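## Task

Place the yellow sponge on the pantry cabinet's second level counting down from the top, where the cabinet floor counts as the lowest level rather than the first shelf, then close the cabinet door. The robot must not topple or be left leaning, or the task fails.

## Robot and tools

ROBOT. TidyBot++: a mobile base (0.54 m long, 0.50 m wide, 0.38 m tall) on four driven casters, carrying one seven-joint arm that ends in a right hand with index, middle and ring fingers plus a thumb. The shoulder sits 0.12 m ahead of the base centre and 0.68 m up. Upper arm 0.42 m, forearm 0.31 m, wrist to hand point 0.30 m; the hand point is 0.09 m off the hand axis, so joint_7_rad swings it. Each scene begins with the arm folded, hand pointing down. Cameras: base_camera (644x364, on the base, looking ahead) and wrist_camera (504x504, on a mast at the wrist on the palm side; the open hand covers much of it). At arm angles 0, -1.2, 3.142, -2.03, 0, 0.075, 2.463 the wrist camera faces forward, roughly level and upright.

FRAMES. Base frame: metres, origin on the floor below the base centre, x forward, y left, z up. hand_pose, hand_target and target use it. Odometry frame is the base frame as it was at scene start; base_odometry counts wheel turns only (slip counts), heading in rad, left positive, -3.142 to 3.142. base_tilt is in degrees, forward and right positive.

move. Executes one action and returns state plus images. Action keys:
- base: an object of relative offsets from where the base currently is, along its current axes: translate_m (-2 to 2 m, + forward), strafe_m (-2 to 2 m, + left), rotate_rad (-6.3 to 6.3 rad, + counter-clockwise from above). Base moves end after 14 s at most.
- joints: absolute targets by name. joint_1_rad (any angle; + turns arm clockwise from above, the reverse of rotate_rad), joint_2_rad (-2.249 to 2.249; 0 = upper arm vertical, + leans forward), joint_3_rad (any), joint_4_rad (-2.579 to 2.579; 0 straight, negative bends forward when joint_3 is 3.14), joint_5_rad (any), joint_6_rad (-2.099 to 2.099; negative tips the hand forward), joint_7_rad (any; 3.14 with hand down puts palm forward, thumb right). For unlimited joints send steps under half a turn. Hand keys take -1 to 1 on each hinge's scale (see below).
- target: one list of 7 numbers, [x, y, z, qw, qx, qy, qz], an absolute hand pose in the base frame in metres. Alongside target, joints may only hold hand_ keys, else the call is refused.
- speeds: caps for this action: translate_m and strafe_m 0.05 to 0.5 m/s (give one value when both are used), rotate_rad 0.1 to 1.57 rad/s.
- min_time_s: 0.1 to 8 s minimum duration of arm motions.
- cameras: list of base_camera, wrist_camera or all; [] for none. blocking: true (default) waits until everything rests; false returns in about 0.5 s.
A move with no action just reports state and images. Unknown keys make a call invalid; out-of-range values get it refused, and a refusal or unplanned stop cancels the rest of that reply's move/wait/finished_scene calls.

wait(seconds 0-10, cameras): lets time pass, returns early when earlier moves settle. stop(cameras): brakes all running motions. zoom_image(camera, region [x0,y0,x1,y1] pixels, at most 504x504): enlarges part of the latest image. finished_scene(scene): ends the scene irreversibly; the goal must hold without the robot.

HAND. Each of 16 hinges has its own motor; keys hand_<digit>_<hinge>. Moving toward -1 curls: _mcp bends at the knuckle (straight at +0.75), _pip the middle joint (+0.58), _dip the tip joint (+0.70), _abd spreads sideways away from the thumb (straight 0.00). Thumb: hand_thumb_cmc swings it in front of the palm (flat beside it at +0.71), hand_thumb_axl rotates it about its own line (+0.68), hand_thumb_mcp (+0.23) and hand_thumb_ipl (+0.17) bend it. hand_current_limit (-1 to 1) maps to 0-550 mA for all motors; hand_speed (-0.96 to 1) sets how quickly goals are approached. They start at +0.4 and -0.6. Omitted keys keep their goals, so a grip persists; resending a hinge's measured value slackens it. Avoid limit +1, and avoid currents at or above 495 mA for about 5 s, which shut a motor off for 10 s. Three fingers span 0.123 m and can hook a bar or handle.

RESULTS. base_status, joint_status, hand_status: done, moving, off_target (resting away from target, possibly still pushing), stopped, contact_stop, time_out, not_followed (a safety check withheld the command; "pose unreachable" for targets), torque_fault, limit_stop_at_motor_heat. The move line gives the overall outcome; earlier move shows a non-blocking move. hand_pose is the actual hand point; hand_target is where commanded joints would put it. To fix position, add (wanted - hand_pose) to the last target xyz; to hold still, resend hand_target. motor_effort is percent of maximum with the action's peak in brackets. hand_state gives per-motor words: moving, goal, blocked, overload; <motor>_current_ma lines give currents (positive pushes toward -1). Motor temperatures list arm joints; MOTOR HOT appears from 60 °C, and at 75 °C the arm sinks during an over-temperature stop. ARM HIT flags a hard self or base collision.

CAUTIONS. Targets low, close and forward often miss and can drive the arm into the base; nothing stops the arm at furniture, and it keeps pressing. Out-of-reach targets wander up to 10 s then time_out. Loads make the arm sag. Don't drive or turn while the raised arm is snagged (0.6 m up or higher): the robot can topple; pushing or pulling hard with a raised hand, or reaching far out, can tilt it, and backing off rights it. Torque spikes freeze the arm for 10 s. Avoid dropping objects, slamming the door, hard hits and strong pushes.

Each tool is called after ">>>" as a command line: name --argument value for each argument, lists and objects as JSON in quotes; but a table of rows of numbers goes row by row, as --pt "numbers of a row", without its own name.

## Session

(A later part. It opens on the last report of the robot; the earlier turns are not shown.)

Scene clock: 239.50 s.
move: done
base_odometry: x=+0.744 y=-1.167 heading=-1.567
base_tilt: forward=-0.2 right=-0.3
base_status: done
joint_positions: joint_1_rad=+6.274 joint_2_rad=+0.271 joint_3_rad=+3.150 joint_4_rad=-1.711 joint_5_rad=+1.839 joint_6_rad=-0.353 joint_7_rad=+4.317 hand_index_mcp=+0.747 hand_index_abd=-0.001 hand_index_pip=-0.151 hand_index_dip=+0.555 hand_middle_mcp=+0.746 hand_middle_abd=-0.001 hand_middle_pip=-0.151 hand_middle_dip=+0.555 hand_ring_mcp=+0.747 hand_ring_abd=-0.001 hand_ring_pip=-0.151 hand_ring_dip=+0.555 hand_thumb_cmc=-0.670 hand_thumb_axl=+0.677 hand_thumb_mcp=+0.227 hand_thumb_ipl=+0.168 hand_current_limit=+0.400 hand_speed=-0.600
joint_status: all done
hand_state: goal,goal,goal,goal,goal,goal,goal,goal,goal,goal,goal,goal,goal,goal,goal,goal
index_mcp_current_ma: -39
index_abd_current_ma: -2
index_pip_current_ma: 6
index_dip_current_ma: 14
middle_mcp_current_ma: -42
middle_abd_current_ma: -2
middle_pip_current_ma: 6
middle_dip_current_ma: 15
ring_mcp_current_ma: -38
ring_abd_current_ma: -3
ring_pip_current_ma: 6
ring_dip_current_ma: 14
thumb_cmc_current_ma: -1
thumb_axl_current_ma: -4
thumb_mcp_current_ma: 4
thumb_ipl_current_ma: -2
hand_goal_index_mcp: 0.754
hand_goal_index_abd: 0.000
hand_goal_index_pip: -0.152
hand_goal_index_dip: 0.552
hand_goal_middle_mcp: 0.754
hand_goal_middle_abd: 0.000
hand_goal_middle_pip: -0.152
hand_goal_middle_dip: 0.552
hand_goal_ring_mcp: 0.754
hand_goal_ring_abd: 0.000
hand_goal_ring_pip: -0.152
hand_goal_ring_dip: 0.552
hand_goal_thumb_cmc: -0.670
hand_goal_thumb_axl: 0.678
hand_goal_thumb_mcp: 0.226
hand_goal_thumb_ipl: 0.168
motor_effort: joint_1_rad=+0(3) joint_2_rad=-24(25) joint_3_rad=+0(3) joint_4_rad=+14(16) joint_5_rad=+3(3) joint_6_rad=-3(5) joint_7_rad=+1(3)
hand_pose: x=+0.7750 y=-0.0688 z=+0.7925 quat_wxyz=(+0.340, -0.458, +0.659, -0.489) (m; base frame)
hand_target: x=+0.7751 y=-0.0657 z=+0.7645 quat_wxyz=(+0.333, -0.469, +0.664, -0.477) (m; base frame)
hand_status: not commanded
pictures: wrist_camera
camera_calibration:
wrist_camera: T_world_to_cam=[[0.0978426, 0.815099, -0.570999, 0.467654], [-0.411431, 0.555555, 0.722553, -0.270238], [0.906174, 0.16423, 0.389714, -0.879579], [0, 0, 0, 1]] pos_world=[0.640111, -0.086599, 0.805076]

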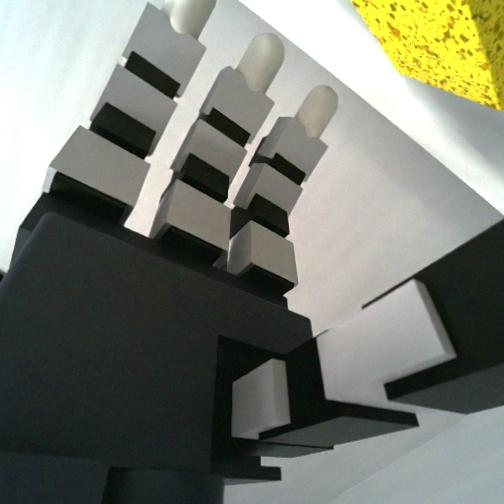

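>>> move --base '{"translate_m": 0.008, "strafe_m": -0.003}' --joints '{"joint_1_rad": 6.283, "joint_2_rad": 0.312, "joint_3_rad": 3.142, "joint_4_rad": -1.75, "joint_5_rad": 1.93, "joint_6_rad": -0.346, "joint_7_rad": -2.06}' --min_time_s 1.2 --cameras '["wrist_camera"]'

>>> move --joints '{"hand_speed": -0.85, "hand_index_mcp": 0.397, "hand_middle_mcp": 0.397, "hand_ring_mcp": 0.397, "hand_index_pip": -0.62, "hand_middle_pip": -0.62, "hand_ring_pip": -0.62, "hand_index_dip": 0.91, "hand_middle_dip": 0.91, "hand_ring_dip": 0.91, "hand_thumb_mcp": -0.25}' --cameras '["wrist_camera"]'

Scene clock: 247.70 s.
move: done
base_odometry: x=+0.741 y=-1.175 heading=-1.567
base_tilt: forward=-0.2 right=-0.3
base_status: done
joint_positions: joint_1_rad=+6.274 joint_2_rad=+0.282 joint_3_rad=+3.150 joint_4_rad=-1.728 joint_5_rad=+1.869 joint_6_rad=-0.353 joint_7_rad=+4.287 hand_index_mcp=+0.747 hand_index_abd=-0.001 hand_index_pip=-0.151 hand_index_dip=+0.555 hand_middle_mcp=+0.746 hand_middle_abd=-0.001 hand_middle_pip=-0.151 hand_middle_dip=+0.555 hand_ring_mcp=+0.747 hand_ring_abd=-0.001 hand_ring_pip=-0.151 hand_ring_dip=+0.555 hand_thumb_cmc=-0.670 hand_thumb_axl=+0.677 hand_thumb_mcp=+0.226 hand_thumb_ipl=+0.168 hand_current_limit=+0.400 hand_speed=-0.600
joint_status: all done
hand_state: goal,goal,goal,goal,goal,goal,goal,goal,goal,goal,goal,goal,goal,goal,goal,goal
index_mcp_current_ma: -39
index_abd_current_ma: -2
index_pip_current_ma: 6
index_dip_current_ma: 14
middle_mcp_current_ma: -42
middle_abd_current_ma: -2
middle_pip_current_ma: 6
middle_dip_current_ma: 15
ring_mcp_current_ma: -38
ring_abd_current_ma: -3
ring_pip_current_ma: 6
ring_dip_current_ma: 14
thumb_cmc_current_ma: -1
thumb_axl_current_ma: -4
thumb_mcp_current_ma: 3
thumb_ipl_current_ma: -2
hand_goal_index_mcp: 0.754
hand_goal_index_abd: 0.000
hand_goal_index_pip: -0.152
hand_goal_index_dip: 0.552
hand_goal_middle_mcp: 0.754
hand_goal_middle_abd: 0.000
hand_goal_middle_pip: -0.152
hand_goal_middle_dip: 0.552
hand_goal_ring_mcp: 0.754
hand_goal_ring_abd: 0.000
hand_goal_ring_pip: -0.152
hand_goal_ring_dip: 0.552
hand_goal_thumb_cmc: -0.670
hand_goal_thumb_axl: 0.678
hand_goal_thumb_mcp: 0.226
hand_goal_thumb_ipl: 0.168
motor_effort: joint_1_rad=+0(2) joint_2_rad=-24(26) joint_3_rad=+1(3) joint_4_rad=+14(16) joint_5_rad=+2(3) joint_6_rad=-4(5) joint_7_rad=+2(2)
hand_pose: x=+0.7728 y=-0.0680 z=+0.7787 quat_wxyz=(+0.335, -0.464, +0.662, -0.485) (m; base frame)
hand_target: x=+0.7724 y=-0.0647 z=+0.7514 quat_wxyz=(+0.328, -0.475, +0.666, -0.472) (m; base frame)
hand_status: not commanded
pictures: wrist_camera
camera_calibration:
wrist_camera: T_world_to_cam=[[0.084762, 0.815078, -0.573117, 0.471182], [-0.400187, 0.554605, 0.729564, -0.275851], [0.912505, 0.167515, 0.373193, -0.864163], [0, 0, 0, 1]] pos_world=[0.638223, -0.0863018, 0.793794]

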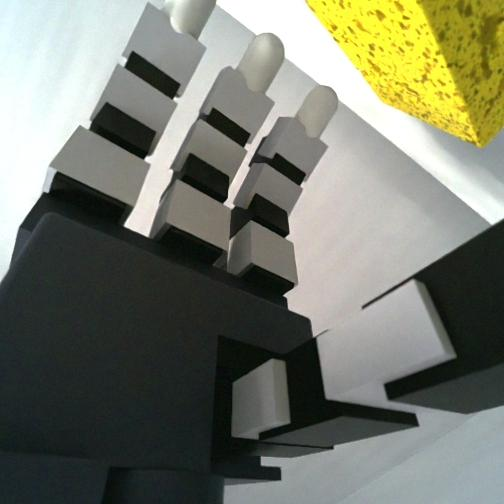

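Scene clock: 249.07 s.
move: off_target
base_odometry: x=+0.741 y=-1.175 heading=-1.567
base_tilt: forward=-0.2 right=-0.3
base_status: not commanded
joint_positions: joint_1_rad=+6.274 joint_2_rad=+0.282 joint_3_rad=+3.150 joint_4_rad=-1.728 joint_5_rad=+1.869 joint_6_rad=-0.353 joint_7_rad=+4.287 hand_index_mcp=+0.418 hand_index_abd=+0.001 hand_index_pip=-0.580 hand_index_dip=+0.918 hand_middle_mcp=+0.401 hand_middle_abd=-0.001 hand_middle_pip=-0.603 hand_middle_dip=+0.912 hand_ring_mcp=+0.395 hand_ring_abd=-0.001 hand_ring_pip=-0.615 hand_ring_dip=+0.907 hand_thumb_cmc=-0.674 hand_thumb_axl=+0.677 hand_thumb_mcp=-0.095 hand_thumb_ipl=+0.182 hand_current_limit=+0.400 hand_speed=-0.850
joint_status: hand_index_mcp off_target (ended at +0.418, target +0.397); hand_index_pip off_target (ended at -0.580, target -0.620); hand_thumb_mcp off_target (ended at -0.095, target -0.250); the others done
hand_state: blocked,goal,blocked,goal,goal,goal,goal,goal,goal,goal,goal,goal,goal,goal,blocked,goal
index_mcp_current_ma: 110
index_abd_current_ma: 2
index_pip_current_ma: 200
index_dip_current_ma: 42
middle_mcp_current_ma: 17
middle_abd_current_ma: -2
middle_pip_current_ma: 85
middle_dip_current_ma: 8
ring_mcp_current_ma: -15
ring_abd_current_ma: -3
ring_pip_current_ma: 24
ring_dip_current_ma: -14
thumb_cmc_current_ma: -19
thumb_axl_current_ma: -7
thumb_mcp_current_ma: 385
thumb_ipl_current_ma: 95
hand_goal_index_mcp: 0.398
hand_goal_index_abd: 0.000
hand_goal_index_pip: -0.620
hand_goal_index_dip: 0.910
hand_goal_middle_mcp: 0.398
hand_goal_middle_abd: 0.000
hand_goal_middle_pip: -0.620
hand_goal_middle_dip: 0.910
hand_goal_ring_mcp: 0.398
hand_goal_ring_abd: 0.000
hand_goal_ring_pip: -0.620
hand_goal_ring_dip: 0.910
hand_goal_thumb_cmc: -0.670
hand_goal_thumb_axl: 0.678
hand_goal_thumb_mcp: -0.250
hand_goal_thumb_ipl: 0.168
motor_effort: joint_1_rad=+0(1) joint_2_rad=-24(25) joint_3_rad=+1(1) joint_4_rad=+14(15) joint_5_rad=+2(3) joint_6_rad=-4(4) joint_7_rad=+1(2)
hand_pose: x=+0.7728 y=-0.0680 z=+0.7786 quat_wxyz=(+0.335, -0.464, +0.662, -0.485) (m; base frame)
hand_target: x=+0.7724 y=-0.0647 z=+0.7514 quat_wxyz=(+0.328, -0.475, +0.666, -0.472) (m; base frame)
hand_status: not commanded
pictures: wrist_camera
camera_calibration:
wrist_camera: T_world_to_cam=[[0.0845421, 0.814983, -0.573284, 0.47139], [-0.400148, 0.554681, 0.729528, -0.275768], [0.912543, 0.167722, 0.373008, -0.863985], [0, 0, 0, 1]] pos_world=[0.638223, -0.0863018, 0.793694]

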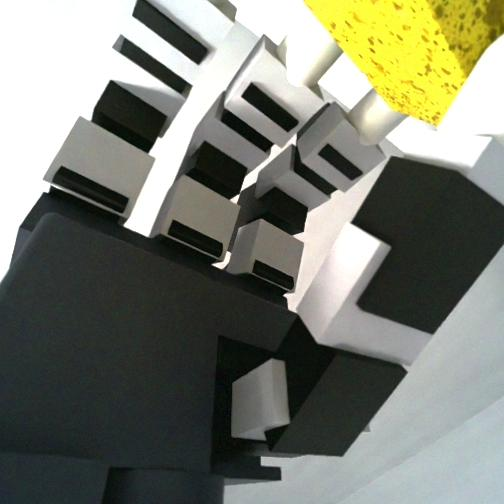

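>>> move --joints '{"hand_index_mcp": 0.375, "hand_middle_mcp": 0.375, "hand_ring_mcp": 0.375, "hand_index_pip": -0.65, "hand_middle_pip": -0.67, "hand_ring_pip": -0.68}'

>>> move --joints '{"joint_2_rad": 0.285, "joint_4_rad": -1.65}' --min_time_s 2 --cameras '["wrist_camera"]'

Scene clock: 251.10 s.
move: off_target
base_odometry: x=+0.741 y=-1.175 heading=-1.567
base_tilt: forward=-0.3 right=-0.3
base_status: not commanded
joint_positions: joint_1_rad=+6.274 joint_2_rad=+0.282 joint_3_rad=+3.150 joint_4_rad=-1.728 joint_5_rad=+1.869 joint_6_rad=-0.353 joint_7_rad=+4.287 hand_index_mcp=+0.418 hand_index_abd=+0.001 hand_index_pip=-0.600 hand_index_dip=+0.921 hand_middle_mcp=+0.401 hand_middle_abd=-0.001 hand_middle_pip=-0.631 hand_middle_dip=+0.919 hand_ring_mcp=+0.374 hand_ring_abd=-0.001 hand_ring_pip=-0.674 hand_ring_dip=+0.907 hand_thumb_cmc=-0.673 hand_thumb_axl=+0.677 hand_thumb_mcp=-0.095 hand_thumb_ipl=+0.191 hand_current_limit=+0.400 hand_speed=-0.850
joint_status: hand_index_mcp off_target (ended at +0.418, target +0.375); hand_index_pip off_target (ended at -0.600, target -0.650); hand_middle_mcp off_target (ended at +0.401, target +0.375); hand_middle_pip off_target (ended at -0.631, target -0.670); the others done
hand_state: blocked,goal,blocked,goal,blocked,goal,blocked,goal,goal,goal,goal,goal,goal,goal,blocked,blocked
index_mcp_current_ma: 228
index_abd_current_ma: 2
index_pip_current_ma: 252
index_dip_current_ma: 57
middle_mcp_current_ma: 134
middle_abd_current_ma: -2
middle_pip_current_ma: 197
middle_dip_current_ma: 46
ring_mcp_current_ma: -12
ring_abd_current_ma: -3
ring_pip_current_ma: 29
ring_dip_current_ma: -13
thumb_cmc_current_ma: -16
thumb_axl_current_ma: -7
thumb_mcp_current_ma: 385
thumb_ipl_current_ma: 158
hand_goal_index_mcp: 0.376
hand_goal_index_abd: 0.000
hand_goal_index_pip: -0.650
hand_goal_index_dip: 0.910
hand_goal_middle_mcp: 0.376
hand_goal_middle_abd: 0.000
hand_goal_middle_pip: -0.670
hand_goal_middle_dip: 0.910
hand_goal_ring_mcp: 0.376
hand_goal_ring_abd: 0.000
hand_goal_ring_pip: -0.680
hand_goal_ring_dip: 0.910
hand_goal_thumb_cmc: -0.670
hand_goal_thumb_axl: 0.678
hand_goal_thumb_mcp: -0.250
hand_goal_thumb_ipl: 0.168
motor_effort: joint_1_rad=+0(1) joint_2_rad=-24(25) joint_3_rad=+1(1) joint_4_rad=+14(15) joint_5_rad=+2(3) joint_6_rad=-3(4) joint_7_rad=+1(2)
hand_pose: x=+0.7728 y=-0.0680 z=+0.7786 quat_wxyz=(+0.335, -0.464, +0.662, -0.485) (m; base frame)
hand_target: x=+0.7724 y=-0.0647 z=+0.7514 quat_wxyz=(+0.328, -0.475, +0.666, -0.472) (m; base frame)
hand_status: not commanded
pictures: none

Scene clock: 253.40 s.
move: done
base_odometry: x=+0.741 y=-1.175 heading=-1.567
base_tilt: forward=-0.2 right=-0.3
base_status: not commanded
joint_positions: joint_1_rad=+6.274 joint_2_rad=+0.282 joint_3_rad=+3.150 joint_4_rad=-1.664 joint_5_rad=+1.869 joint_6_rad=-0.353 joint_7_rad=+4.287 hand_index_mcp=+0.418 hand_index_abd=+0.001 hand_index_pip=-0.600 hand_index_dip=+0.921 hand_middle_mcp=+0.401 hand_middle_abd=-0.001 hand_middle_pip=-0.631 hand_middle_dip=+0.919 hand_ring_mcp=+0.374 hand_ring_abd=-0.001 hand_ring_pip=-0.674 hand_ring_dip=+0.907 hand_thumb_cmc=-0.673 hand_thumb_axl=+0.677 hand_thumb_mcp=-0.095 hand_thumb_ipl=+0.191 hand_current_limit=+0.400 hand_speed=-0.850
joint_status: all done
hand_state: blocked,goal,blocked,goal,blocked,goal,blocked,goal,goal,goal,goal,goal,goal,goal,blocked,blocked
index_mcp_current_ma: 228
index_abd_current_ma: 2
index_pip_current_ma: 251
index_dip_current_ma: 57
middle_mcp_current_ma: 134
middle_abd_current_ma: -2
middle_pip_current_ma: 196
middle_dip_current_ma: 46
ring_mcp_current_ma: -12
ring_abd_current_ma: -3
ring_pip_current_ma: 28
ring_dip_current_ma: -13
thumb_cmc_current_ma: -16
thumb_axl_current_ma: -7
thumb_mcp_current_ma: 385
thumb_ipl_current_ma: 159
hand_goal_index_mcp: 0.376
hand_goal_index_abd: 0.000
hand_goal_index_pip: -0.650
hand_goal_index_dip: 0.910
hand_goal_middle_mcp: 0.376
hand_goal_middle_abd: 0.000
hand_goal_middle_pip: -0.670
hand_goal_middle_dip: 0.910
hand_goal_ring_mcp: 0.376
hand_goal_ring_abd: 0.000
hand_goal_ring_pip: -0.680
hand_goal_ring_dip: 0.910
hand_goal_thumb_cmc: -0.670
hand_goal_thumb_axl: 0.678
hand_goal_thumb_mcp: -0.250
hand_goal_thumb_ipl: 0.168
motor_effort: joint_1_rad=+0(1) joint_2_rad=-25(25) joint_3_rad=+0(1) joint_4_rad=+15(16) joint_5_rad=+2(3) joint_6_rad=-3(4) joint_7_rad=+1(2)
hand_pose: x=+0.7914 y=-0.0680 z=+0.8136 quat_wxyz=(+0.356, -0.448, +0.650, -0.499) (m; base frame)
hand_target: x=+0.7992 y=-0.0647 z=+0.8238 quat_wxyz=(+0.370, -0.444, +0.644, -0.501) (m; base frame)
hand_status: not commanded
pictures: wrist_camera
camera_calibration:
wrist_camera: T_world_to_cam=[[0.120887, 0.81493, -0.566812, 0.455822], [-0.44605, 0.554701, 0.702386, -0.235464], [0.886806, 0.167917, 0.430556, -0.920387], [0, 0, 0, 1]] pos_world=[0.656074, -0.0863019, 0.820029]

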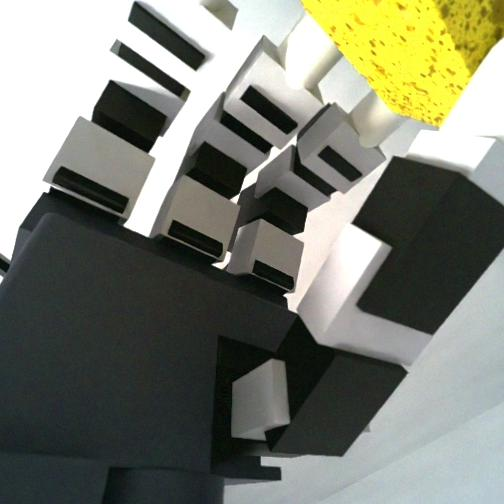

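>>> move --joints '{"joint_2_rad": 0.265, "joint_4_rad": -1.4}' --min_time_s 2

>>> move --base '{"translate_m": -0.4}' --joints '{"joint_2_rad": 0.265, "joint_4_rad": -1.2}' --min_time_s 2 --cameras '["wrist_camera","base_camera"]'

Scene clock: 257.47 s.
move: done
base_odometry: x=+0.741 y=-1.175 heading=-1.567
base_tilt: forward=-0.3 right=-0.3
base_status: not commanded
joint_positions: joint_1_rad=+6.274 joint_2_rad=+0.282 joint_3_rad=+3.150 joint_4_rad=-1.412 joint_5_rad=+1.870 joint_6_rad=-0.353 joint_7_rad=+4.287 hand_index_mcp=+0.418 hand_index_abd=+0.001 hand_index_pip=-0.601 hand_index_dip=+0.921 hand_middle_mcp=+0.401 hand_middle_abd=-0.001 hand_middle_pip=-0.632 hand_middle_dip=+0.919 hand_ring_mcp=+0.373 hand_ring_abd=-0.001 hand_ring_pip=-0.675 hand_ring_dip=+0.908 hand_thumb_cmc=-0.673 hand_thumb_axl=+0.677 hand_thumb_mcp=-0.095 hand_thumb_ipl=+0.192 hand_current_limit=+0.400 hand_speed=-0.850
joint_status: all done
hand_state: blocked,goal,blocked,goal,blocked,goal,blocked,goal,goal,goal,goal,goal,goal,goal,blocked,blocked
index_mcp_current_ma: 228
index_abd_current_ma: 2
index_pip_current_ma: 246
index_dip_current_ma: 57
middle_mcp_current_ma: 134
middle_abd_current_ma: -2
middle_pip_current_ma: 191
middle_dip_current_ma: 46
ring_mcp_current_ma: -17
ring_abd_current_ma: -3
ring_pip_current_ma: 25
ring_dip_current_ma: -13
thumb_cmc_current_ma: -16
thumb_axl_current_ma: -7
thumb_mcp_current_ma: 385
thumb_ipl_current_ma: 163
hand_goal_index_mcp: 0.376
hand_goal_index_abd: 0.000
hand_goal_index_pip: -0.650
hand_goal_index_dip: 0.910
hand_goal_middle_mcp: 0.376
hand_goal_middle_abd: 0.000
hand_goal_middle_pip: -0.670
hand_goal_middle_dip: 0.910
hand_goal_ring_mcp: 0.376
hand_goal_ring_abd: 0.000
hand_goal_ring_pip: -0.680
hand_goal_ring_dip: 0.910
hand_goal_thumb_cmc: -0.670
hand_goal_thumb_axl: 0.678
hand_goal_thumb_mcp: -0.250
hand_goal_thumb_ipl: 0.168
motor_effort: joint_1_rad=+0(1) joint_2_rad=-26(27) joint_3_rad=+1(1) joint_4_rad=+15(17) joint_5_rad=+3(3) joint_6_rad=-3(4) joint_7_rad=+1(2)
hand_pose: x=+0.8418 y=-0.0676 z=+0.9610 quat_wxyz=(+0.435, -0.382, +0.600, -0.552) (m; base frame)
hand_target: x=+0.8406 y=-0.0647 z=+0.9855 quat_wxyz=(+0.453, -0.372, +0.589, -0.557) (m; base frame)
hand_status: not commanded
pictures: none

Scene clock: 259.77 s.
move: done
base_odometry: x=+0.739 y=-0.775 heading=-1.566
base_tilt: forward=-0.3 right=-0.3
base_status: done
joint_positions: joint_1_rad=+6.274 joint_2_rad=+0.278 joint_3_rad=+3.150 joint_4_rad=-1.212 joint_5_rad=+1.871 joint_6_rad=-0.353 joint_7_rad=+4.287 hand_index_mcp=+0.418 hand_index_abd=+0.001 hand_index_pip=-0.602 hand_index_dip=+0.921 hand_middle_mcp=+0.401 hand_middle_abd=-0.001 hand_middle_pip=-0.633 hand_middle_dip=+0.919 hand_ring_mcp=+0.372 hand_ring_abd=-0.001 hand_ring_pip=-0.676 hand_ring_dip=+0.908 hand_thumb_cmc=-0.672 hand_thumb_axl=+0.677 hand_thumb_mcp=-0.095 hand_thumb_ipl=+0.193 hand_current_limit=+0.400 hand_speed=-0.850
joint_status: all done
hand_state: blocked,goal,blocked,goal,blocked,goal,blocked,goal,goal,goal,goal,goal,goal,goal,blocked,blocked
index_mcp_current_ma: 228
index_abd_current_ma: 2
index_pip_current_ma: 243
index_dip_current_ma: 58
middle_mcp_current_ma: 134
middle_abd_current_ma: -2
middle_pip_current_ma: 185
middle_dip_current_ma: 46
ring_mcp_current_ma: -23
ring_abd_current_ma: -3
ring_pip_current_ma: 20
ring_dip_current_ma: -13
thumb_cmc_current_ma: -12
thumb_axl_current_ma: -7
thumb_mcp_current_ma: 385
thumb_ipl_current_ma: 167
hand_goal_index_mcp: 0.376
hand_goal_index_abd: 0.000
hand_goal_index_pip: -0.650
hand_goal_index_dip: 0.910
hand_goal_middle_mcp: 0.376
hand_goal_middle_abd: 0.000
hand_goal_middle_pip: -0.670
hand_goal_middle_dip: 0.910
hand_goal_ring_mcp: 0.376
hand_goal_ring_abd: 0.000
hand_goal_ring_pip: -0.680
hand_goal_ring_dip: 0.910
hand_goal_thumb_cmc: -0.670
hand_goal_thumb_axl: 0.678
hand_goal_thumb_mcp: -0.250
hand_goal_thumb_ipl: 0.168
motor_effort: joint_1_rad=+0(3) joint_2_rad=-26(30) joint_3_rad=+1(3) joint_4_rad=+16(18) joint_5_rad=+2(3) joint_6_rad=-2(4) joint_7_rad=+1(2)
hand_pose: x=+0.8530 y=-0.0674 z=+1.0863 quat_wxyz=(+0.494, -0.324, +0.553, -0.588) (m; base frame)
hand_target: x=+0.8487 y=-0.0647 z=+1.1090 quat_wxyz=(+0.510, -0.315, +0.540, -0.591) (m; base frame)
hand_status: not commanded
pictures: base_camera, wrist_camera
camera_calibration:
wrist_camera: T_world_to_cam=[[0.35721, 0.815065, -0.456147, 0.280635], [-0.710338, 0.554171, 0.433952, 0.117114], [0.606482, 0.169007, 0.776927, -1.22973], [0, 0, 0, 1]] pos_world=[0.728757, -0.0858031, 1.0326]

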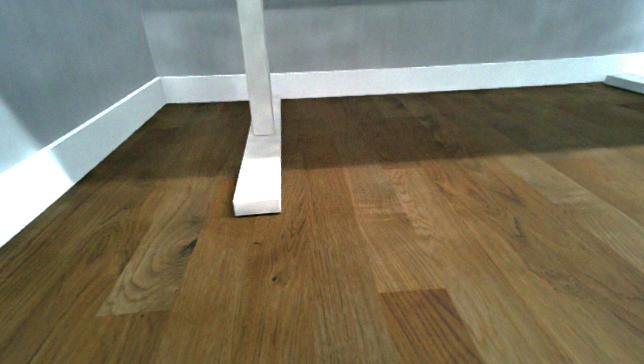

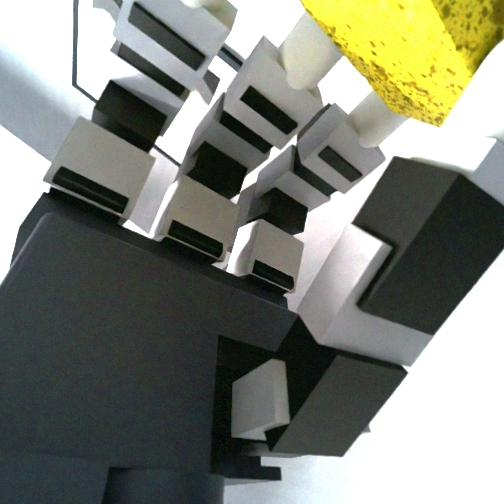

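>>> move --base '{"translate_m": -0.965, "strafe_m": -1.234, "rotate_rad": -1.575}' --joints '{"joint_1_rad": 6.283, "joint_2_rad": 0.345, "joint_3_rad": 3.142, "joint_4_rad": -1.78, "joint_5_rad": 0.0, "joint_6_rad": 0.24, "joint_7_rad": -0.03}' --min_time_s 4 --cameras '["wrist_camera","base_camera"]'

Scene clock: 274.50 s.
move: done
base_odometry: x=-0.499 y=+0.185 heading=+3.141
base_tilt: forward=-0.2 right=-0.3
base_status: done
joint_positions: joint_1_rad=+6.280 joint_2_rad=+0.322 joint_3_rad=+3.143 joint_4_rad=-1.759 joint_5_rad=+0.057 joint_6_rad=+0.178 joint_7_rad=+6.189 hand_index_mcp=+0.418 hand_index_abd=+0.001 hand_index_pip=-0.602 hand_index_dip=+0.922 hand_middle_mcp=+0.401 hand_middle_abd=-0.001 hand_middle_pip=-0.634 hand_middle_dip=+0.919 hand_ring_mcp=+0.371 hand_ring_abd=-0.001 hand_ring_pip=-0.676 hand_ring_dip=+0.908 hand_thumb_cmc=-0.672 hand_thumb_axl=+0.677 hand_thumb_mcp=-0.095 hand_thumb_ipl=+0.193 hand_current_limit=+0.400 hand_speed=-0.850
joint_status: all done
hand_state: blocked,goal,blocked,goal,blocked,goal,blocked,goal,goal,goal,goal,goal,goal,goal,blocked,blocked
index_mcp_current_ma: 228
index_abd_current_ma: 2
index_pip_current_ma: 242
index_dip_current_ma: 59
middle_mcp_current_ma: 134
middle_abd_current_ma: -2
middle_pip_current_ma: 184
middle_dip_current_ma: 46
ring_mcp_current_ma: -25
ring_abd_current_ma: -3
ring_pip_current_ma: 19
ring_dip_current_ma: -12
thumb_cmc_current_ma: -10
thumb_axl_current_ma: -7
thumb_mcp_current_ma: 385
thumb_ipl_current_ma: 168
hand_goal_index_mcp: 0.376
hand_goal_index_abd: 0.000
hand_goal_index_pip: -0.650
hand_goal_index_dip: 0.910
hand_goal_middle_mcp: 0.376
hand_goal_middle_abd: 0.000
hand_goal_middle_pip: -0.670
hand_goal_middle_dip: 0.910
hand_goal_ring_mcp: 0.376
hand_goal_ring_abd: 0.000
hand_goal_ring_pip: -0.680
hand_goal_ring_dip: 0.910
hand_goal_thumb_cmc: -0.670
hand_goal_thumb_axl: 0.678
hand_goal_thumb_mcp: -0.250
hand_goal_thumb_ipl: 0.168
motor_effort: joint_1_rad=+0(7) joint_2_rad=-25(28) joint_3_rad=+0(6) joint_4_rad=+14(17) joint_5_rad=-1(3) joint_6_rad=+7(8) joint_7_rad=+1(2)
hand_pose: x=+0.7836 y=+0.0315 z=+0.7493 quat_wxyz=(+0.421, -0.567, +0.584, -0.399) (m; base frame)
hand_target: x=+0.7893 y=+0.0265 z=+0.7390 quat_wxyz=(+0.422, -0.563, +0.581, -0.409) (m; base frame)
hand_status: not commanded
pictures: base_camera, wrist_camera
camera_calibration:
wrist_camera: T_world_to_cam=[[-0.213235, 0.819616, -0.531752, 0.574568], [-0.550294, 0.348967, 0.75855, -0.202856], [0.807284, 0.454369, 0.376618, -0.808852], [0, 0, 0, 1]] pos_world=[0.66386, -0.032618, 0.764033]

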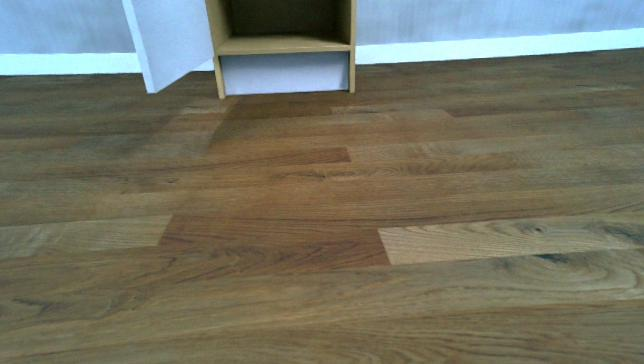

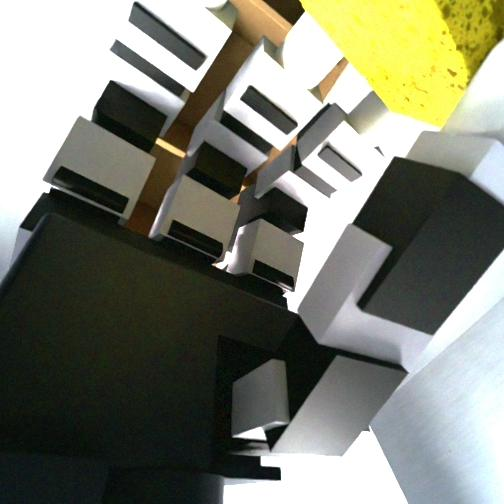

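>>> move --base '{"translate_m": 0.45, "strafe_m": 0.06}' --cameras '["base_camera","wrist_camera"]'

Scene clock: 282.50 s.
move: done
base_odometry: x=-0.949 y=+0.125 heading=+3.140
base_tilt: forward=-0.3 right=-0.3
base_status: done
joint_positions: joint_1_rad=+6.280 joint_2_rad=+0.329 joint_3_rad=+3.143 joint_4_rad=-1.763 joint_5_rad=+0.056 joint_6_rad=+0.183 joint_7_rad=+6.189 hand_index_mcp=+0.418 hand_index_abd=+0.001 hand_index_pip=-0.602 hand_index_dip=+0.922 hand_middle_mcp=+0.401 hand_middle_abd=-0.001 hand_middle_pip=-0.634 hand_middle_dip=+0.919 hand_ring_mcp=+0.371 hand_ring_abd=-0.001 hand_ring_pip=-0.676 hand_ring_dip=+0.908 hand_thumb_cmc=-0.672 hand_thumb_axl=+0.677 hand_thumb_mcp=-0.095 hand_thumb_ipl=+0.193 hand_current_limit=+0.400 hand_speed=-0.850
joint_status: not commanded
hand_state: blocked,goal,blocked,goal,blocked,goal,blocked,goal,goal,goal,goal,goal,goal,goal,blocked,blocked
index_mcp_current_ma: 228
index_abd_current_ma: 2
index_pip_current_ma: 242
index_dip_current_ma: 59
middle_mcp_current_ma: 134
middle_abd_current_ma: -2
middle_pip_current_ma: 184
middle_dip_current_ma: 46
ring_mcp_current_ma: -25
ring_abd_current_ma: -3
ring_pip_current_ma: 19
ring_dip_current_ma: -12
thumb_cmc_current_ma: -10
thumb_axl_current_ma: -7
thumb_mcp_current_ma: 385
thumb_ipl_current_ma: 168
hand_goal_index_mcp: 0.376
hand_goal_index_abd: 0.000
hand_goal_index_pip: -0.650
hand_goal_index_dip: 0.910
hand_goal_middle_mcp: 0.376
hand_goal_middle_abd: 0.000
hand_goal_middle_pip: -0.670
hand_goal_middle_dip: 0.910
hand_goal_ring_mcp: 0.376
hand_goal_ring_abd: 0.000
hand_goal_ring_pip: -0.680
hand_goal_ring_dip: 0.910
hand_goal_thumb_cmc: -0.670
hand_goal_thumb_axl: 0.678
hand_goal_thumb_mcp: -0.250
hand_goal_thumb_ipl: 0.168
motor_effort: joint_1_rad=-1(1) joint_2_rad=-25(27) joint_3_rad=+1(1) joint_4_rad=+14(15) joint_5_rad=-1(2) joint_6_rad=+8(8) joint_7_rad=+2(2)
hand_pose: x=+0.7838 y=+0.0316 z=+0.7445 quat_wxyz=(+0.420, -0.568, +0.585, -0.398) (m; base frame)
hand_target: x=+0.7893 y=+0.0265 z=+0.7390 quat_wxyz=(+0.422, -0.563, +0.581, -0.409) (m; base frame)
hand_status: not commanded
pictures: base_camera, wrist_camera
camera_calibration:
wrist_camera: T_world_to_cam=[[-0.215997, 0.819699, -0.530508, 0.573295], [-0.546547, 0.348733, 0.761362, -0.20414], [0.809093, 0.4544, 0.372679, -0.805724], [0, 0, 0, 1]] pos_world=[0.664164, -0.0326184, 0.759838]

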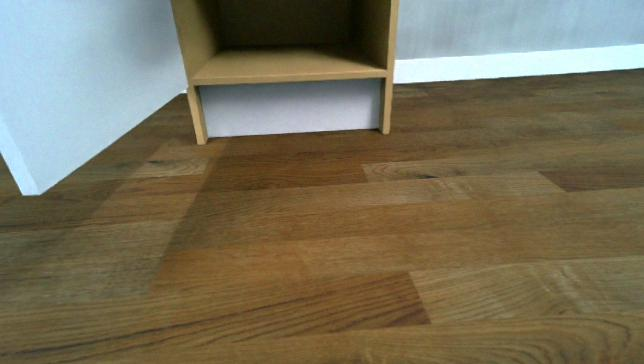

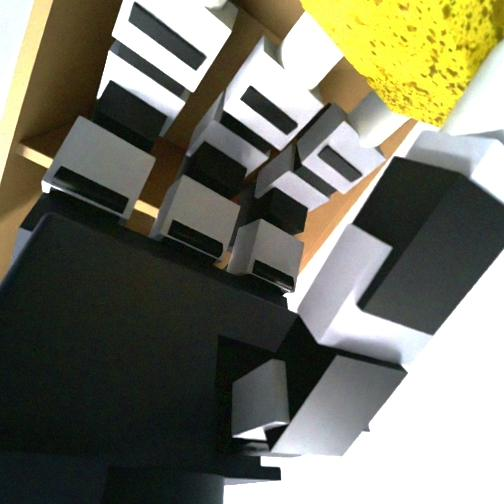

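>>> move --joints '{"joint_1_rad": 6.283, "joint_2_rad": 0.395, "joint_3_rad": 3.142, "joint_4_rad": -1.85, "joint_5_rad": -0.03, "joint_6_rad": 0.37, "joint_7_rad": 0.0}' --min_time_s 1.5

>>> move --base '{"translate_m": 0.3}' --speeds '{"translate_m": 0.25}' --cameras '["base_camera","wrist_camera"]'

Scene clock: 289.47 s.
move: done
base_odometry: x=-0.949 y=+0.125 heading=+3.140
base_tilt: forward=-0.3 right=-0.3
base_status: not commanded
joint_positions: joint_1_rad=+6.280 joint_2_rad=+0.365 joint_3_rad=+3.143 joint_4_rad=-1.830 joint_5_rad=+0.027 joint_6_rad=+0.308 joint_7_rad=+6.219 hand_index_mcp=+0.418 hand_index_abd=+0.001 hand_index_pip=-0.602 hand_index_dip=+0.922 hand_middle_mcp=+0.401 hand_middle_abd=-0.001 hand_middle_pip=-0.634 hand_middle_dip=+0.919 hand_ring_mcp=+0.371 hand_ring_abd=-0.001 hand_ring_pip=-0.676 hand_ring_dip=+0.908 hand_thumb_cmc=-0.672 hand_thumb_axl=+0.677 hand_thumb_mcp=-0.095 hand_thumb_ipl=+0.193 hand_current_limit=+0.400 hand_speed=-0.850
joint_status: all done
hand_state: blocked,goal,blocked,goal,blocked,goal,blocked,goal,goal,goal,goal,goal,goal,goal,blocked,blocked
index_mcp_current_ma: 228
index_abd_current_ma: 2
index_pip_current_ma: 242
index_dip_current_ma: 59
middle_mcp_current_ma: 134
middle_abd_current_ma: -2
middle_pip_current_ma: 184
middle_dip_current_ma: 46
ring_mcp_current_ma: -25
ring_abd_current_ma: -3
ring_pip_current_ma: 19
ring_dip_current_ma: -12
thumb_cmc_current_ma: -10
thumb_axl_current_ma: -7
thumb_mcp_current_ma: 385
thumb_ipl_current_ma: 168
hand_goal_index_mcp: 0.376
hand_goal_index_abd: 0.000
hand_goal_index_pip: -0.650
hand_goal_index_dip: 0.910
hand_goal_middle_mcp: 0.376
hand_goal_middle_abd: 0.000
hand_goal_middle_pip: -0.670
hand_goal_middle_dip: 0.910
hand_goal_ring_mcp: 0.376
hand_goal_ring_abd: 0.000
hand_goal_ring_pip: -0.680
hand_goal_ring_dip: 0.910
hand_goal_thumb_cmc: -0.670
hand_goal_thumb_axl: 0.678
hand_goal_thumb_mcp: -0.250
hand_goal_thumb_ipl: 0.168
motor_effort: joint_1_rad=+0(2) joint_2_rad=-26(27) joint_3_rad=+0(1) joint_4_rad=+14(15) joint_5_rad=-1(2) joint_6_rad=+7(9) joint_7_rad=+2(2)
hand_pose: x=+0.7845 y=+0.0309 z=+0.7173 quat_wxyz=(+0.425, -0.564, +0.581, -0.404) (m; base frame)
hand_target: x=+0.7891 y=+0.0230 z=+0.7031 quat_wxyz=(+0.421, -0.560, +0.580, -0.416) (m; base frame)
hand_status: not commanded
pictures: none

Scene clock: 291.57 s.
move: done
base_odometry: x=-1.249 y=+0.126 heading=+3.141
base_tilt: forward=-0.2 right=-0.3
base_status: done
joint_positions: joint_1_rad=+6.280 joint_2_rad=+0.373 joint_3_rad=+3.143 joint_4_rad=-1.833 joint_5_rad=+0.026 joint_6_rad=+0.312 joint_7_rad=+6.219 hand_index_mcp=+0.418 hand_index_abd=+0.001 hand_index_pip=-0.602 hand_index_dip=+0.922 hand_middle_mcp=+0.401 hand_middle_abd=-0.001 hand_middle_pip=-0.634 hand_middle_dip=+0.919 hand_ring_mcp=+0.371 hand_ring_abd=-0.001 hand_ring_pip=-0.676 hand_ring_dip=+0.908 hand_thumb_cmc=-0.672 hand_thumb_axl=+0.677 hand_thumb_mcp=-0.095 hand_thumb_ipl=+0.193 hand_current_limit=+0.400 hand_speed=-0.850
joint_status: not commanded
hand_state: blocked,goal,blocked,goal,blocked,goal,blocked,goal,goal,goal,goal,goal,goal,goal,blocked,blocked
index_mcp_current_ma: 228
index_abd_current_ma: 2
index_pip_current_ma: 242
index_dip_current_ma: 59
middle_mcp_current_ma: 134
middle_abd_current_ma: -2
middle_pip_current_ma: 184
middle_dip_current_ma: 46
ring_mcp_current_ma: -25
ring_abd_current_ma: -3
ring_pip_current_ma: 19
ring_dip_current_ma: -12
thumb_cmc_current_ma: -10
thumb_axl_current_ma: -7
thumb_mcp_current_ma: 385
thumb_ipl_current_ma: 168
hand_goal_index_mcp: 0.376
hand_goal_index_abd: 0.000
hand_goal_index_pip: -0.650
hand_goal_index_dip: 0.910
hand_goal_middle_mcp: 0.376
hand_goal_middle_abd: 0.000
hand_goal_middle_pip: -0.670
hand_goal_middle_dip: 0.910
hand_goal_ring_mcp: 0.376
hand_goal_ring_abd: 0.000
hand_goal_ring_pip: -0.680
hand_goal_ring_dip: 0.910
hand_goal_thumb_cmc: -0.670
hand_goal_thumb_axl: 0.678
hand_goal_thumb_mcp: -0.250
hand_goal_thumb_ipl: 0.168
motor_effort: joint_1_rad=+0(2) joint_2_rad=-25(28) joint_3_rad=+1(2) joint_4_rad=+13(14) joint_5_rad=-1(2) joint_6_rad=+8(8) joint_7_rad=+1(2)
hand_pose: x=+0.7842 y=+0.0309 z=+0.7116 quat_wxyz=(+0.423, -0.565, +0.583, -0.402) (m; base frame)
hand_target: x=+0.7891 y=+0.0230 z=+0.7031 quat_wxyz=(+0.421, -0.560, +0.580, -0.416) (m; base frame)
hand_status: not commanded
pictures: base_camera, wrist_camera
camera_calibration:
wrist_camera: T_world_to_cam=[[-0.206537, 0.820088, -0.533666, 0.551245], [-0.556523, 0.350142, 0.753448, -0.165351], [0.804752, 0.452612, 0.38408, -0.798162], [0, 0, 0, 1]] pos_world=[0.664153, -0.0329156, 0.725322]

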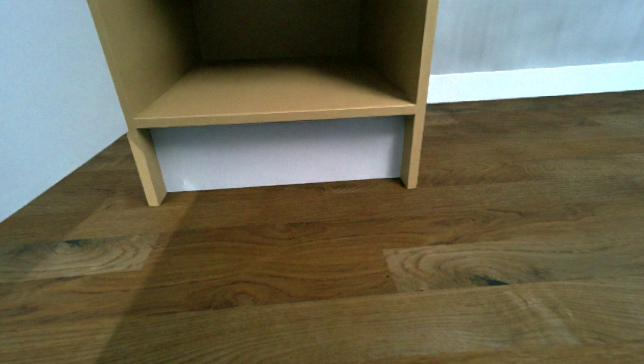

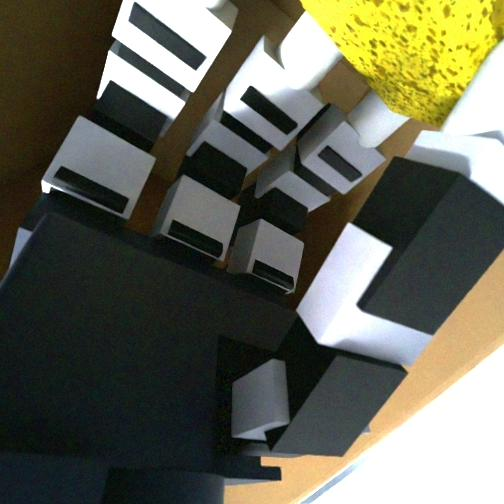

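>>> move --base '{"translate_m": 0.155}' --speeds '{"translate_m": 0.2}' --joints '{"joint_2_rad": 0.408, "joint_4_rad": -1.88, "joint_6_rad": 0.40}' --cameras '["base_camera","wrist_camera"]'

Scene clock: 308.97 s.
move: done
base_odometry: x=-1.405 y=+0.125 heading=+3.141
base_tilt: forward=-0.2 right=-0.3
base_status: done
joint_positions: joint_1_rad=+6.280 joint_2_rad=+0.385 joint_3_rad=+3.143 joint_4_rad=-1.868 joint_5_rad=+0.026 joint_6_rad=+0.343 joint_7_rad=+6.219 hand_index_mcp=+0.418 hand_index_abd=+0.001 hand_index_pip=-0.602 hand_index_dip=+0.922 hand_middle_mcp=+0.401 hand_middle_abd=-0.001 hand_middle_pip=-0.634 hand_middle_dip=+0.919 hand_ring_mcp=+0.371 hand_ring_abd=-0.001 hand_ring_pip=-0.676 hand_ring_dip=+0.908 hand_thumb_cmc=-0.672 hand_thumb_axl=+0.677 hand_thumb_mcp=-0.095 hand_thumb_ipl=+0.193 hand_current_limit=+0.400 hand_speed=-0.850
joint_status: all done
hand_state: blocked,goal,blocked,goal,blocked,goal,blocked,goal,goal,goal,goal,goal,goal,goal,blocked,blocked
index_mcp_current_ma: 228
index_abd_current_ma: 2
index_pip_current_ma: 242
index_dip_current_ma: 59
middle_mcp_current_ma: 134
middle_abd_current_ma: -2
middle_pip_current_ma: 184
middle_dip_current_ma: 46
ring_mcp_current_ma: -25
ring_abd_current_ma: -3
ring_pip_current_ma: 19
ring_dip_current_ma: -12
thumb_cmc_current_ma: -10
thumb_axl_current_ma: -7
thumb_mcp_current_ma: 385
thumb_ipl_current_ma: 168
hand_goal_index_mcp: 0.376
hand_goal_index_abd: 0.000
hand_goal_index_pip: -0.650
hand_goal_index_dip: 0.910
hand_goal_middle_mcp: 0.376
hand_goal_middle_abd: 0.000
hand_goal_middle_pip: -0.670
hand_goal_middle_dip: 0.910
hand_goal_ring_mcp: 0.376
hand_goal_ring_abd: 0.000
hand_goal_ring_pip: -0.680
hand_goal_ring_dip: 0.910
hand_goal_thumb_cmc: -0.670
hand_goal_thumb_axl: 0.678
hand_goal_thumb_mcp: -0.250
hand_goal_thumb_ipl: 0.168
motor_effort: joint_1_rad=+0(2) joint_2_rad=-26(27) joint_3_rad=+0(2) joint_4_rad=+13(15) joint_5_rad=-1(2) joint_6_rad=+7(8) joint_7_rad=+1(2)
hand_pose: x=+0.7772 y=+0.0312 z=+0.6940 quat_wxyz=(+0.419, -0.568, +0.586, -0.398) (m; base frame)
hand_target: x=+0.7832 y=+0.0227 z=+0.6871 quat_wxyz=(+0.417, -0.562, +0.583, -0.412) (m; base frame)
hand_status: not commanded
pictures: base_camera, wrist_camera
camera_calibration:
wrist_camera: T_world_to_cam=[[-0.215175, 0.820229, -0.530022, 0.544406], [-0.545033, 0.349481, 0.762104, -0.170858], [0.810333, 0.452865, 0.371852, -0.781711], [0, 0, 0, 1]] pos_world=[0.657466, -0.0328166, 0.70944]

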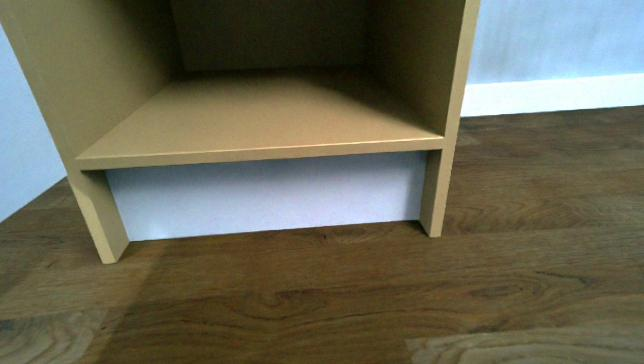

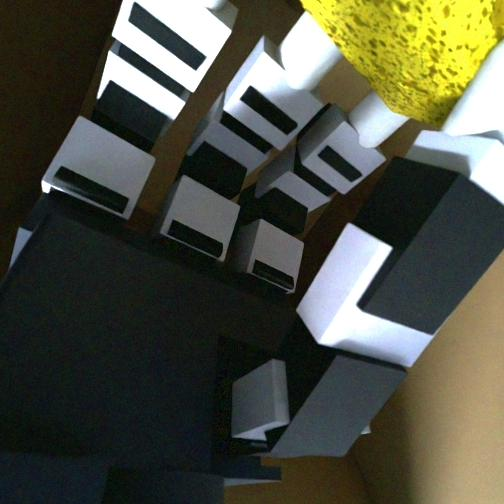

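>>> move --joints '{"joint_2_rad": 0.462, "joint_4_rad": -1.912, "joint_6_rad": 0.49}' --min_time_s 1.5

>>> move --joints '{"joint_2_rad": 0.49, "joint_4_rad": -1.93, "joint_6_rad": 0.535}' --min_time_s 1 --cameras '["wrist_camera"]'

Scene clock: 314.80 s.
move: done
base_odometry: x=-1.405 y=+0.125 heading=+3.141
base_tilt: forward=-0.2 right=-0.3
base_status: not commanded
joint_positions: joint_1_rad=+6.280 joint_2_rad=+0.432 joint_3_rad=+3.143 joint_4_rad=-1.892 joint_5_rad=+0.026 joint_6_rad=+0.428 joint_7_rad=+6.219 hand_index_mcp=+0.418 hand_index_abd=+0.001 hand_index_pip=-0.602 hand_index_dip=+0.922 hand_middle_mcp=+0.401 hand_middle_abd=-0.001 hand_middle_pip=-0.634 hand_middle_dip=+0.919 hand_ring_mcp=+0.371 hand_ring_abd=-0.001 hand_ring_pip=-0.676 hand_ring_dip=+0.908 hand_thumb_cmc=-0.672 hand_thumb_axl=+0.677 hand_thumb_mcp=-0.095 hand_thumb_ipl=+0.193 hand_current_limit=+0.400 hand_speed=-0.850
joint_status: all done
hand_state: blocked,goal,blocked,goal,blocked,goal,blocked,goal,goal,goal,goal,goal,goal,goal,blocked,blocked
index_mcp_current_ma: 228
index_abd_current_ma: 2
index_pip_current_ma: 242
index_dip_current_ma: 59
middle_mcp_current_ma: 134
middle_abd_current_ma: -2
middle_pip_current_ma: 184
middle_dip_current_ma: 46
ring_mcp_current_ma: -25
ring_abd_current_ma: -3
ring_pip_current_ma: 19
ring_dip_current_ma: -12
thumb_cmc_current_ma: -10
thumb_axl_current_ma: -7
thumb_mcp_current_ma: 385
thumb_ipl_current_ma: 168
hand_goal_index_mcp: 0.376
hand_goal_index_abd: 0.000
hand_goal_index_pip: -0.650
hand_goal_index_dip: 0.910
hand_goal_middle_mcp: 0.376
hand_goal_middle_abd: 0.000
hand_goal_middle_pip: -0.670
hand_goal_middle_dip: 0.910
hand_goal_ring_mcp: 0.376
hand_goal_ring_abd: 0.000
hand_goal_ring_pip: -0.680
hand_goal_ring_dip: 0.910
hand_goal_thumb_cmc: -0.670
hand_goal_thumb_axl: 0.678
hand_goal_thumb_mcp: -0.250
hand_goal_thumb_ipl: 0.168
motor_effort: joint_1_rad=+0(1) joint_2_rad=-27(27) joint_3_rad=+0(1) joint_4_rad=+12(14) joint_5_rad=-1(2) joint_6_rad=+7(9) joint_7_rad=+1(2)
hand_pose: x=+0.7830 y=+0.0319 z=+0.6732 quat_wxyz=(+0.424, -0.566, +0.583, -0.401) (m; base frame)
hand_target: x=+0.7859 y=+0.0219 z=+0.6590 quat_wxyz=(+0.417, -0.561, +0.582, -0.414) (m; base frame)
hand_status: not commanded
pictures: none

Scene clock: 316.10 s.
move: done
base_odometry: x=-1.405 y=+0.125 heading=+3.141
base_tilt: forward=-0.3 right=-0.3
base_status: not commanded
joint_positions: joint_1_rad=+6.280 joint_2_rad=+0.459 joint_3_rad=+3.143 joint_4_rad=-1.910 joint_5_rad=+0.026 joint_6_rad=+0.473 joint_7_rad=+6.219 hand_index_mcp=+0.418 hand_index_abd=+0.001 hand_index_pip=-0.602 hand_index_dip=+0.922 hand_middle_mcp=+0.401 hand_middle_abd=-0.001 hand_middle_pip=-0.634 hand_middle_dip=+0.919 hand_ring_mcp=+0.371 hand_ring_abd=-0.001 hand_ring_pip=-0.676 hand_ring_dip=+0.908 hand_thumb_cmc=-0.672 hand_thumb_axl=+0.677 hand_thumb_mcp=-0.095 hand_thumb_ipl=+0.193 hand_current_limit=+0.400 hand_speed=-0.850
joint_status: all done
hand_state: blocked,goal,blocked,goal,blocked,goal,blocked,goal,goal,goal,goal,goal,goal,goal,blocked,blocked
index_mcp_current_ma: 228
index_abd_current_ma: 2
index_pip_current_ma: 242
index_dip_current_ma: 59
middle_mcp_current_ma: 134
middle_abd_current_ma: -2
middle_pip_current_ma: 184
middle_dip_current_ma: 46
ring_mcp_current_ma: -25
ring_abd_current_ma: -3
ring_pip_current_ma: 19
ring_dip_current_ma: -12
thumb_cmc_current_ma: -10
thumb_axl_current_ma: -7
thumb_mcp_current_ma: 385
thumb_ipl_current_ma: 168
hand_goal_index_mcp: 0.376
hand_goal_index_abd: 0.000
hand_goal_index_pip: -0.650
hand_goal_index_dip: 0.910
hand_goal_middle_mcp: 0.376
hand_goal_middle_abd: 0.000
hand_goal_middle_pip: -0.670
hand_goal_middle_dip: 0.910
hand_goal_ring_mcp: 0.376
hand_goal_ring_abd: 0.000
hand_goal_ring_pip: -0.680
hand_goal_ring_dip: 0.910
hand_goal_thumb_cmc: -0.670
hand_goal_thumb_axl: 0.678
hand_goal_thumb_mcp: -0.250
hand_goal_thumb_ipl: 0.168
motor_effort: joint_1_rad=+0(1) joint_2_rad=-27(28) joint_3_rad=-1(1) joint_4_rad=+11(13) joint_5_rad=-1(2) joint_6_rad=+7(9) joint_7_rad=+0(2)
hand_pose: x=+0.7832 y=+0.0323 z=+0.6577 quat_wxyz=(+0.424, -0.566, +0.583, -0.400) (m; base frame)
hand_target: x=+0.7856 y=+0.0215 z=+0.6435 quat_wxyz=(+0.416, -0.561, +0.583, -0.415) (m; base frame)
hand_status: not commanded
pictures: wrist_camera
camera_calibration:
wrist_camera: T_world_to_cam=[[-0.210345, 0.820863, -0.53098, 0.522353], [-0.555908, 0.346347, 0.755652, -0.127454], [0.80419, 0.454124, 0.383472, -0.776474], [0, 0, 0, 1]] pos_world=[0.663454, -0.0320214, 0.671425]

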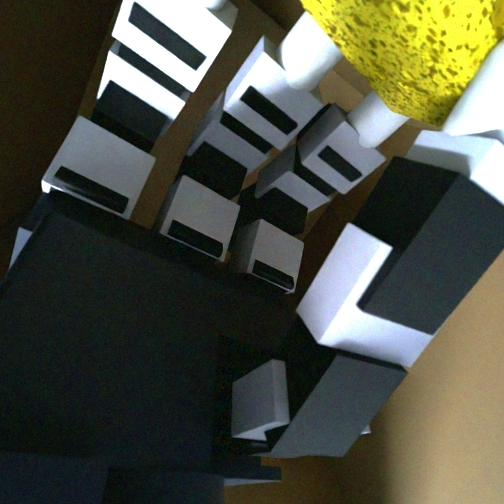

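>>> move --joints '{"joint_2_rad": 0.508, "joint_4_rad": -1.941, "joint_6_rad": 0.563}' --min_time_s 1

>>> move --joints '{"joint_2_rad": 0.522, "joint_4_rad": -1.949, "joint_6_rad": 0.584}' --min_time_s 1

>>> move --joints '{"joint_2_rad": 0.536, "joint_4_rad": -1.955, "joint_6_rad": 0.605}' --min_time_s 1 --cameras '["wrist_camera"]'

Scene clock: 319.17 s.
move: done
base_odometry: x=-1.405 y=+0.125 heading=+3.141
base_tilt: forward=-0.3 right=-0.3
base_status: not commanded
joint_positions: joint_1_rad=+6.280 joint_2_rad=+0.477 joint_3_rad=+3.143 joint_4_rad=-1.921 joint_5_rad=+0.026 joint_6_rad=+0.501 joint_7_rad=+6.219 hand_index_mcp=+0.418 hand_index_abd=+0.001 hand_index_pip=-0.602 hand_index_dip=+0.922 hand_middle_mcp=+0.401 hand_middle_abd=-0.001 hand_middle_pip=-0.634 hand_middle_dip=+0.919 hand_ring_mcp=+0.371 hand_ring_abd=-0.001 hand_ring_pip=-0.676 hand_ring_dip=+0.908 hand_thumb_cmc=-0.672 hand_thumb_axl=+0.677 hand_thumb_mcp=-0.095 hand_thumb_ipl=+0.193 hand_current_limit=+0.400 hand_speed=-0.850
joint_status: all done
hand_state: blocked,goal,blocked,goal,blocked,goal,blocked,goal,goal,goal,goal,goal,goal,goal,blocked,blocked
index_mcp_current_ma: 228
index_abd_current_ma: 2
index_pip_current_ma: 242
index_dip_current_ma: 59
middle_mcp_current_ma: 134
middle_abd_current_ma: -2
middle_pip_current_ma: 184
middle_dip_current_ma: 46
ring_mcp_current_ma: -25
ring_abd_current_ma: -3
ring_pip_current_ma: 19
ring_dip_current_ma: -12
thumb_cmc_current_ma: -10
thumb_axl_current_ma: -7
thumb_mcp_current_ma: 385
thumb_ipl_current_ma: 168
hand_goal_index_mcp: 0.376
hand_goal_index_abd: 0.000
hand_goal_index_pip: -0.650
hand_goal_index_dip: 0.910
hand_goal_middle_mcp: 0.376
hand_goal_middle_abd: 0.000
hand_goal_middle_pip: -0.670
hand_goal_middle_dip: 0.910
hand_goal_ring_mcp: 0.376
hand_goal_ring_abd: 0.000
hand_goal_ring_pip: -0.680
hand_goal_ring_dip: 0.910
hand_goal_thumb_cmc: -0.670
hand_goal_thumb_axl: 0.678
hand_goal_thumb_mcp: -0.250
hand_goal_thumb_ipl: 0.168
motor_effort: joint_1_rad=+0(1) joint_2_rad=-27(28) joint_3_rad=+0(1) joint_4_rad=+11(13) joint_5_rad=-1(2) joint_6_rad=+7(9) joint_7_rad=+1(2)
hand_pose: x=+0.7832 y=+0.0325 z=+0.6483 quat_wxyz=(+0.424, -0.566, +0.583, -0.400) (m; base frame)
hand_target: x=+0.7852 y=+0.0212 z=+0.6337 quat_wxyz=(+0.416, -0.562, +0.583, -0.415) (m; base frame)
hand_status: not commanded
pictures: none

Scene clock: 320.43 s.
move: done
base_odometry: x=-1.405 y=+0.125 heading=+3.141
base_tilt: forward=-0.2 right=-0.3
base_status: not commanded
joint_positions: joint_1_rad=+6.280 joint_2_rad=+0.490 joint_3_rad=+3.143 joint_4_rad=-1.929 joint_5_rad=+0.026 joint_6_rad=+0.522 joint_7_rad=+6.219 hand_index_mcp=+0.418 hand_index_abd=+0.001 hand_index_pip=-0.602 hand_index_dip=+0.922 hand_middle_mcp=+0.401 hand_middle_abd=-0.001 hand_middle_pip=-0.634 hand_middle_dip=+0.919 hand_ring_mcp=+0.371 hand_ring_abd=-0.001 hand_ring_pip=-0.676 hand_ring_dip=+0.908 hand_thumb_cmc=-0.672 hand_thumb_axl=+0.677 hand_thumb_mcp=-0.095 hand_thumb_ipl=+0.193 hand_current_limit=+0.400 hand_speed=-0.850
joint_status: all done
hand_state: blocked,goal,blocked,goal,blocked,goal,blocked,goal,goal,goal,goal,goal,goal,goal,blocked,blocked
index_mcp_current_ma: 228
index_abd_current_ma: 2
index_pip_current_ma: 242
index_dip_current_ma: 59
middle_mcp_current_ma: 134
middle_abd_current_ma: -2
middle_pip_current_ma: 184
middle_dip_current_ma: 46
ring_mcp_current_ma: -25
ring_abd_current_ma: -3
ring_pip_current_ma: 19
ring_dip_current_ma: -12
thumb_cmc_current_ma: -10
thumb_axl_current_ma: -7
thumb_mcp_current_ma: 385
thumb_ipl_current_ma: 168
hand_goal_index_mcp: 0.376
hand_goal_index_abd: 0.000
hand_goal_index_pip: -0.650
hand_goal_index_dip: 0.910
hand_goal_middle_mcp: 0.376
hand_goal_middle_abd: 0.000
hand_goal_middle_pip: -0.670
hand_goal_middle_dip: 0.910
hand_goal_ring_mcp: 0.376
hand_goal_ring_abd: 0.000
hand_goal_ring_pip: -0.680
hand_goal_ring_dip: 0.910
hand_goal_thumb_cmc: -0.670
hand_goal_thumb_axl: 0.678
hand_goal_thumb_mcp: -0.250
hand_goal_thumb_ipl: 0.168
motor_effort: joint_1_rad=+0(1) joint_2_rad=-27(28) joint_3_rad=+1(1) joint_4_rad=+11(13) joint_5_rad=-1(2) joint_6_rad=+7(9) joint_7_rad=+1(2)
hand_pose: x=+0.7831 y=+0.0326 z=+0.6409 quat_wxyz=(+0.424, -0.566, +0.583, -0.399) (m; base frame)
hand_target: x=+0.7848 y=+0.0211 z=+0.6261 quat_wxyz=(+0.415, -0.562, +0.583, -0.415) (m; base frame)
hand_status: not commanded
pictures: none

Scene clock: 321.70 s.
move: done
base_odometry: x=-1.405 y=+0.125 heading=+3.141
base_tilt: forward=-0.2 right=-0.3
base_status: not commanded
joint_positions: joint_1_rad=+6.280 joint_2_rad=+0.504 joint_3_rad=+3.143 joint_4_rad=-1.935 joint_5_rad=+0.026 joint_6_rad=+0.543 joint_7_rad=+6.219 hand_index_mcp=+0.418 hand_index_abd=+0.001 hand_index_pip=-0.602 hand_index_dip=+0.922 hand_middle_mcp=+0.401 hand_middle_abd=-0.001 hand_middle_pip=-0.634 hand_middle_dip=+0.919 hand_ring_mcp=+0.371 hand_ring_abd=-0.001 hand_ring_pip=-0.676 hand_ring_dip=+0.908 hand_thumb_cmc=-0.672 hand_thumb_axl=+0.677 hand_thumb_mcp=-0.095 hand_thumb_ipl=+0.193 hand_current_limit=+0.400 hand_speed=-0.850
joint_status: all done
hand_state: blocked,goal,blocked,goal,blocked,goal,blocked,goal,goal,goal,goal,goal,goal,goal,blocked,blocked
index_mcp_current_ma: 228
index_abd_current_ma: 2
index_pip_current_ma: 242
index_dip_current_ma: 59
middle_mcp_current_ma: 134
middle_abd_current_ma: -2
middle_pip_current_ma: 184
middle_dip_current_ma: 46
ring_mcp_current_ma: -25
ring_abd_current_ma: -3
ring_pip_current_ma: 19
ring_dip_current_ma: -12
thumb_cmc_current_ma: -10
thumb_axl_current_ma: -7
thumb_mcp_current_ma: 385
thumb_ipl_current_ma: 168
hand_goal_index_mcp: 0.376
hand_goal_index_abd: 0.000
hand_goal_index_pip: -0.650
hand_goal_index_dip: 0.910
hand_goal_middle_mcp: 0.376
hand_goal_middle_abd: 0.000
hand_goal_middle_pip: -0.670
hand_goal_middle_dip: 0.910
hand_goal_ring_mcp: 0.376
hand_goal_ring_abd: 0.000
hand_goal_ring_pip: -0.680
hand_goal_ring_dip: 0.910
hand_goal_thumb_cmc: -0.670
hand_goal_thumb_axl: 0.678
hand_goal_thumb_mcp: -0.250
hand_goal_thumb_ipl: 0.168
motor_effort: joint_1_rad=+0(1) joint_2_rad=-27(28) joint_3_rad=+0(1) joint_4_rad=+11(12) joint_5_rad=-1(2) joint_6_rad=+7(9) joint_7_rad=+0(2)
hand_pose: x=+0.7837 y=+0.0328 z=+0.6343 quat_wxyz=(+0.425, -0.566, +0.583, -0.400) (m; base frame)
hand_target: x=+0.7851 y=+0.0209 z=+0.6196 quat_wxyz=(+0.415, -0.562, +0.583, -0.415) (m; base frame)
hand_status: not commanded
pictures: wrist_camera
camera_calibration:
wrist_camera: T_world_to_cam=[[-0.211231, 0.821251, -0.530026, 0.509636], [-0.5565, 0.344745, 0.755949, -0.109407], [0.803548, 0.454639, 0.384205, -0.768077], [0, 0, 0, 1]] pos_world=[0.663954, -0.0316238, 0.647925]

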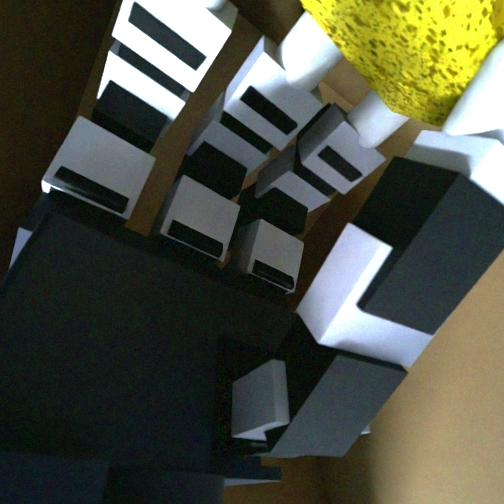

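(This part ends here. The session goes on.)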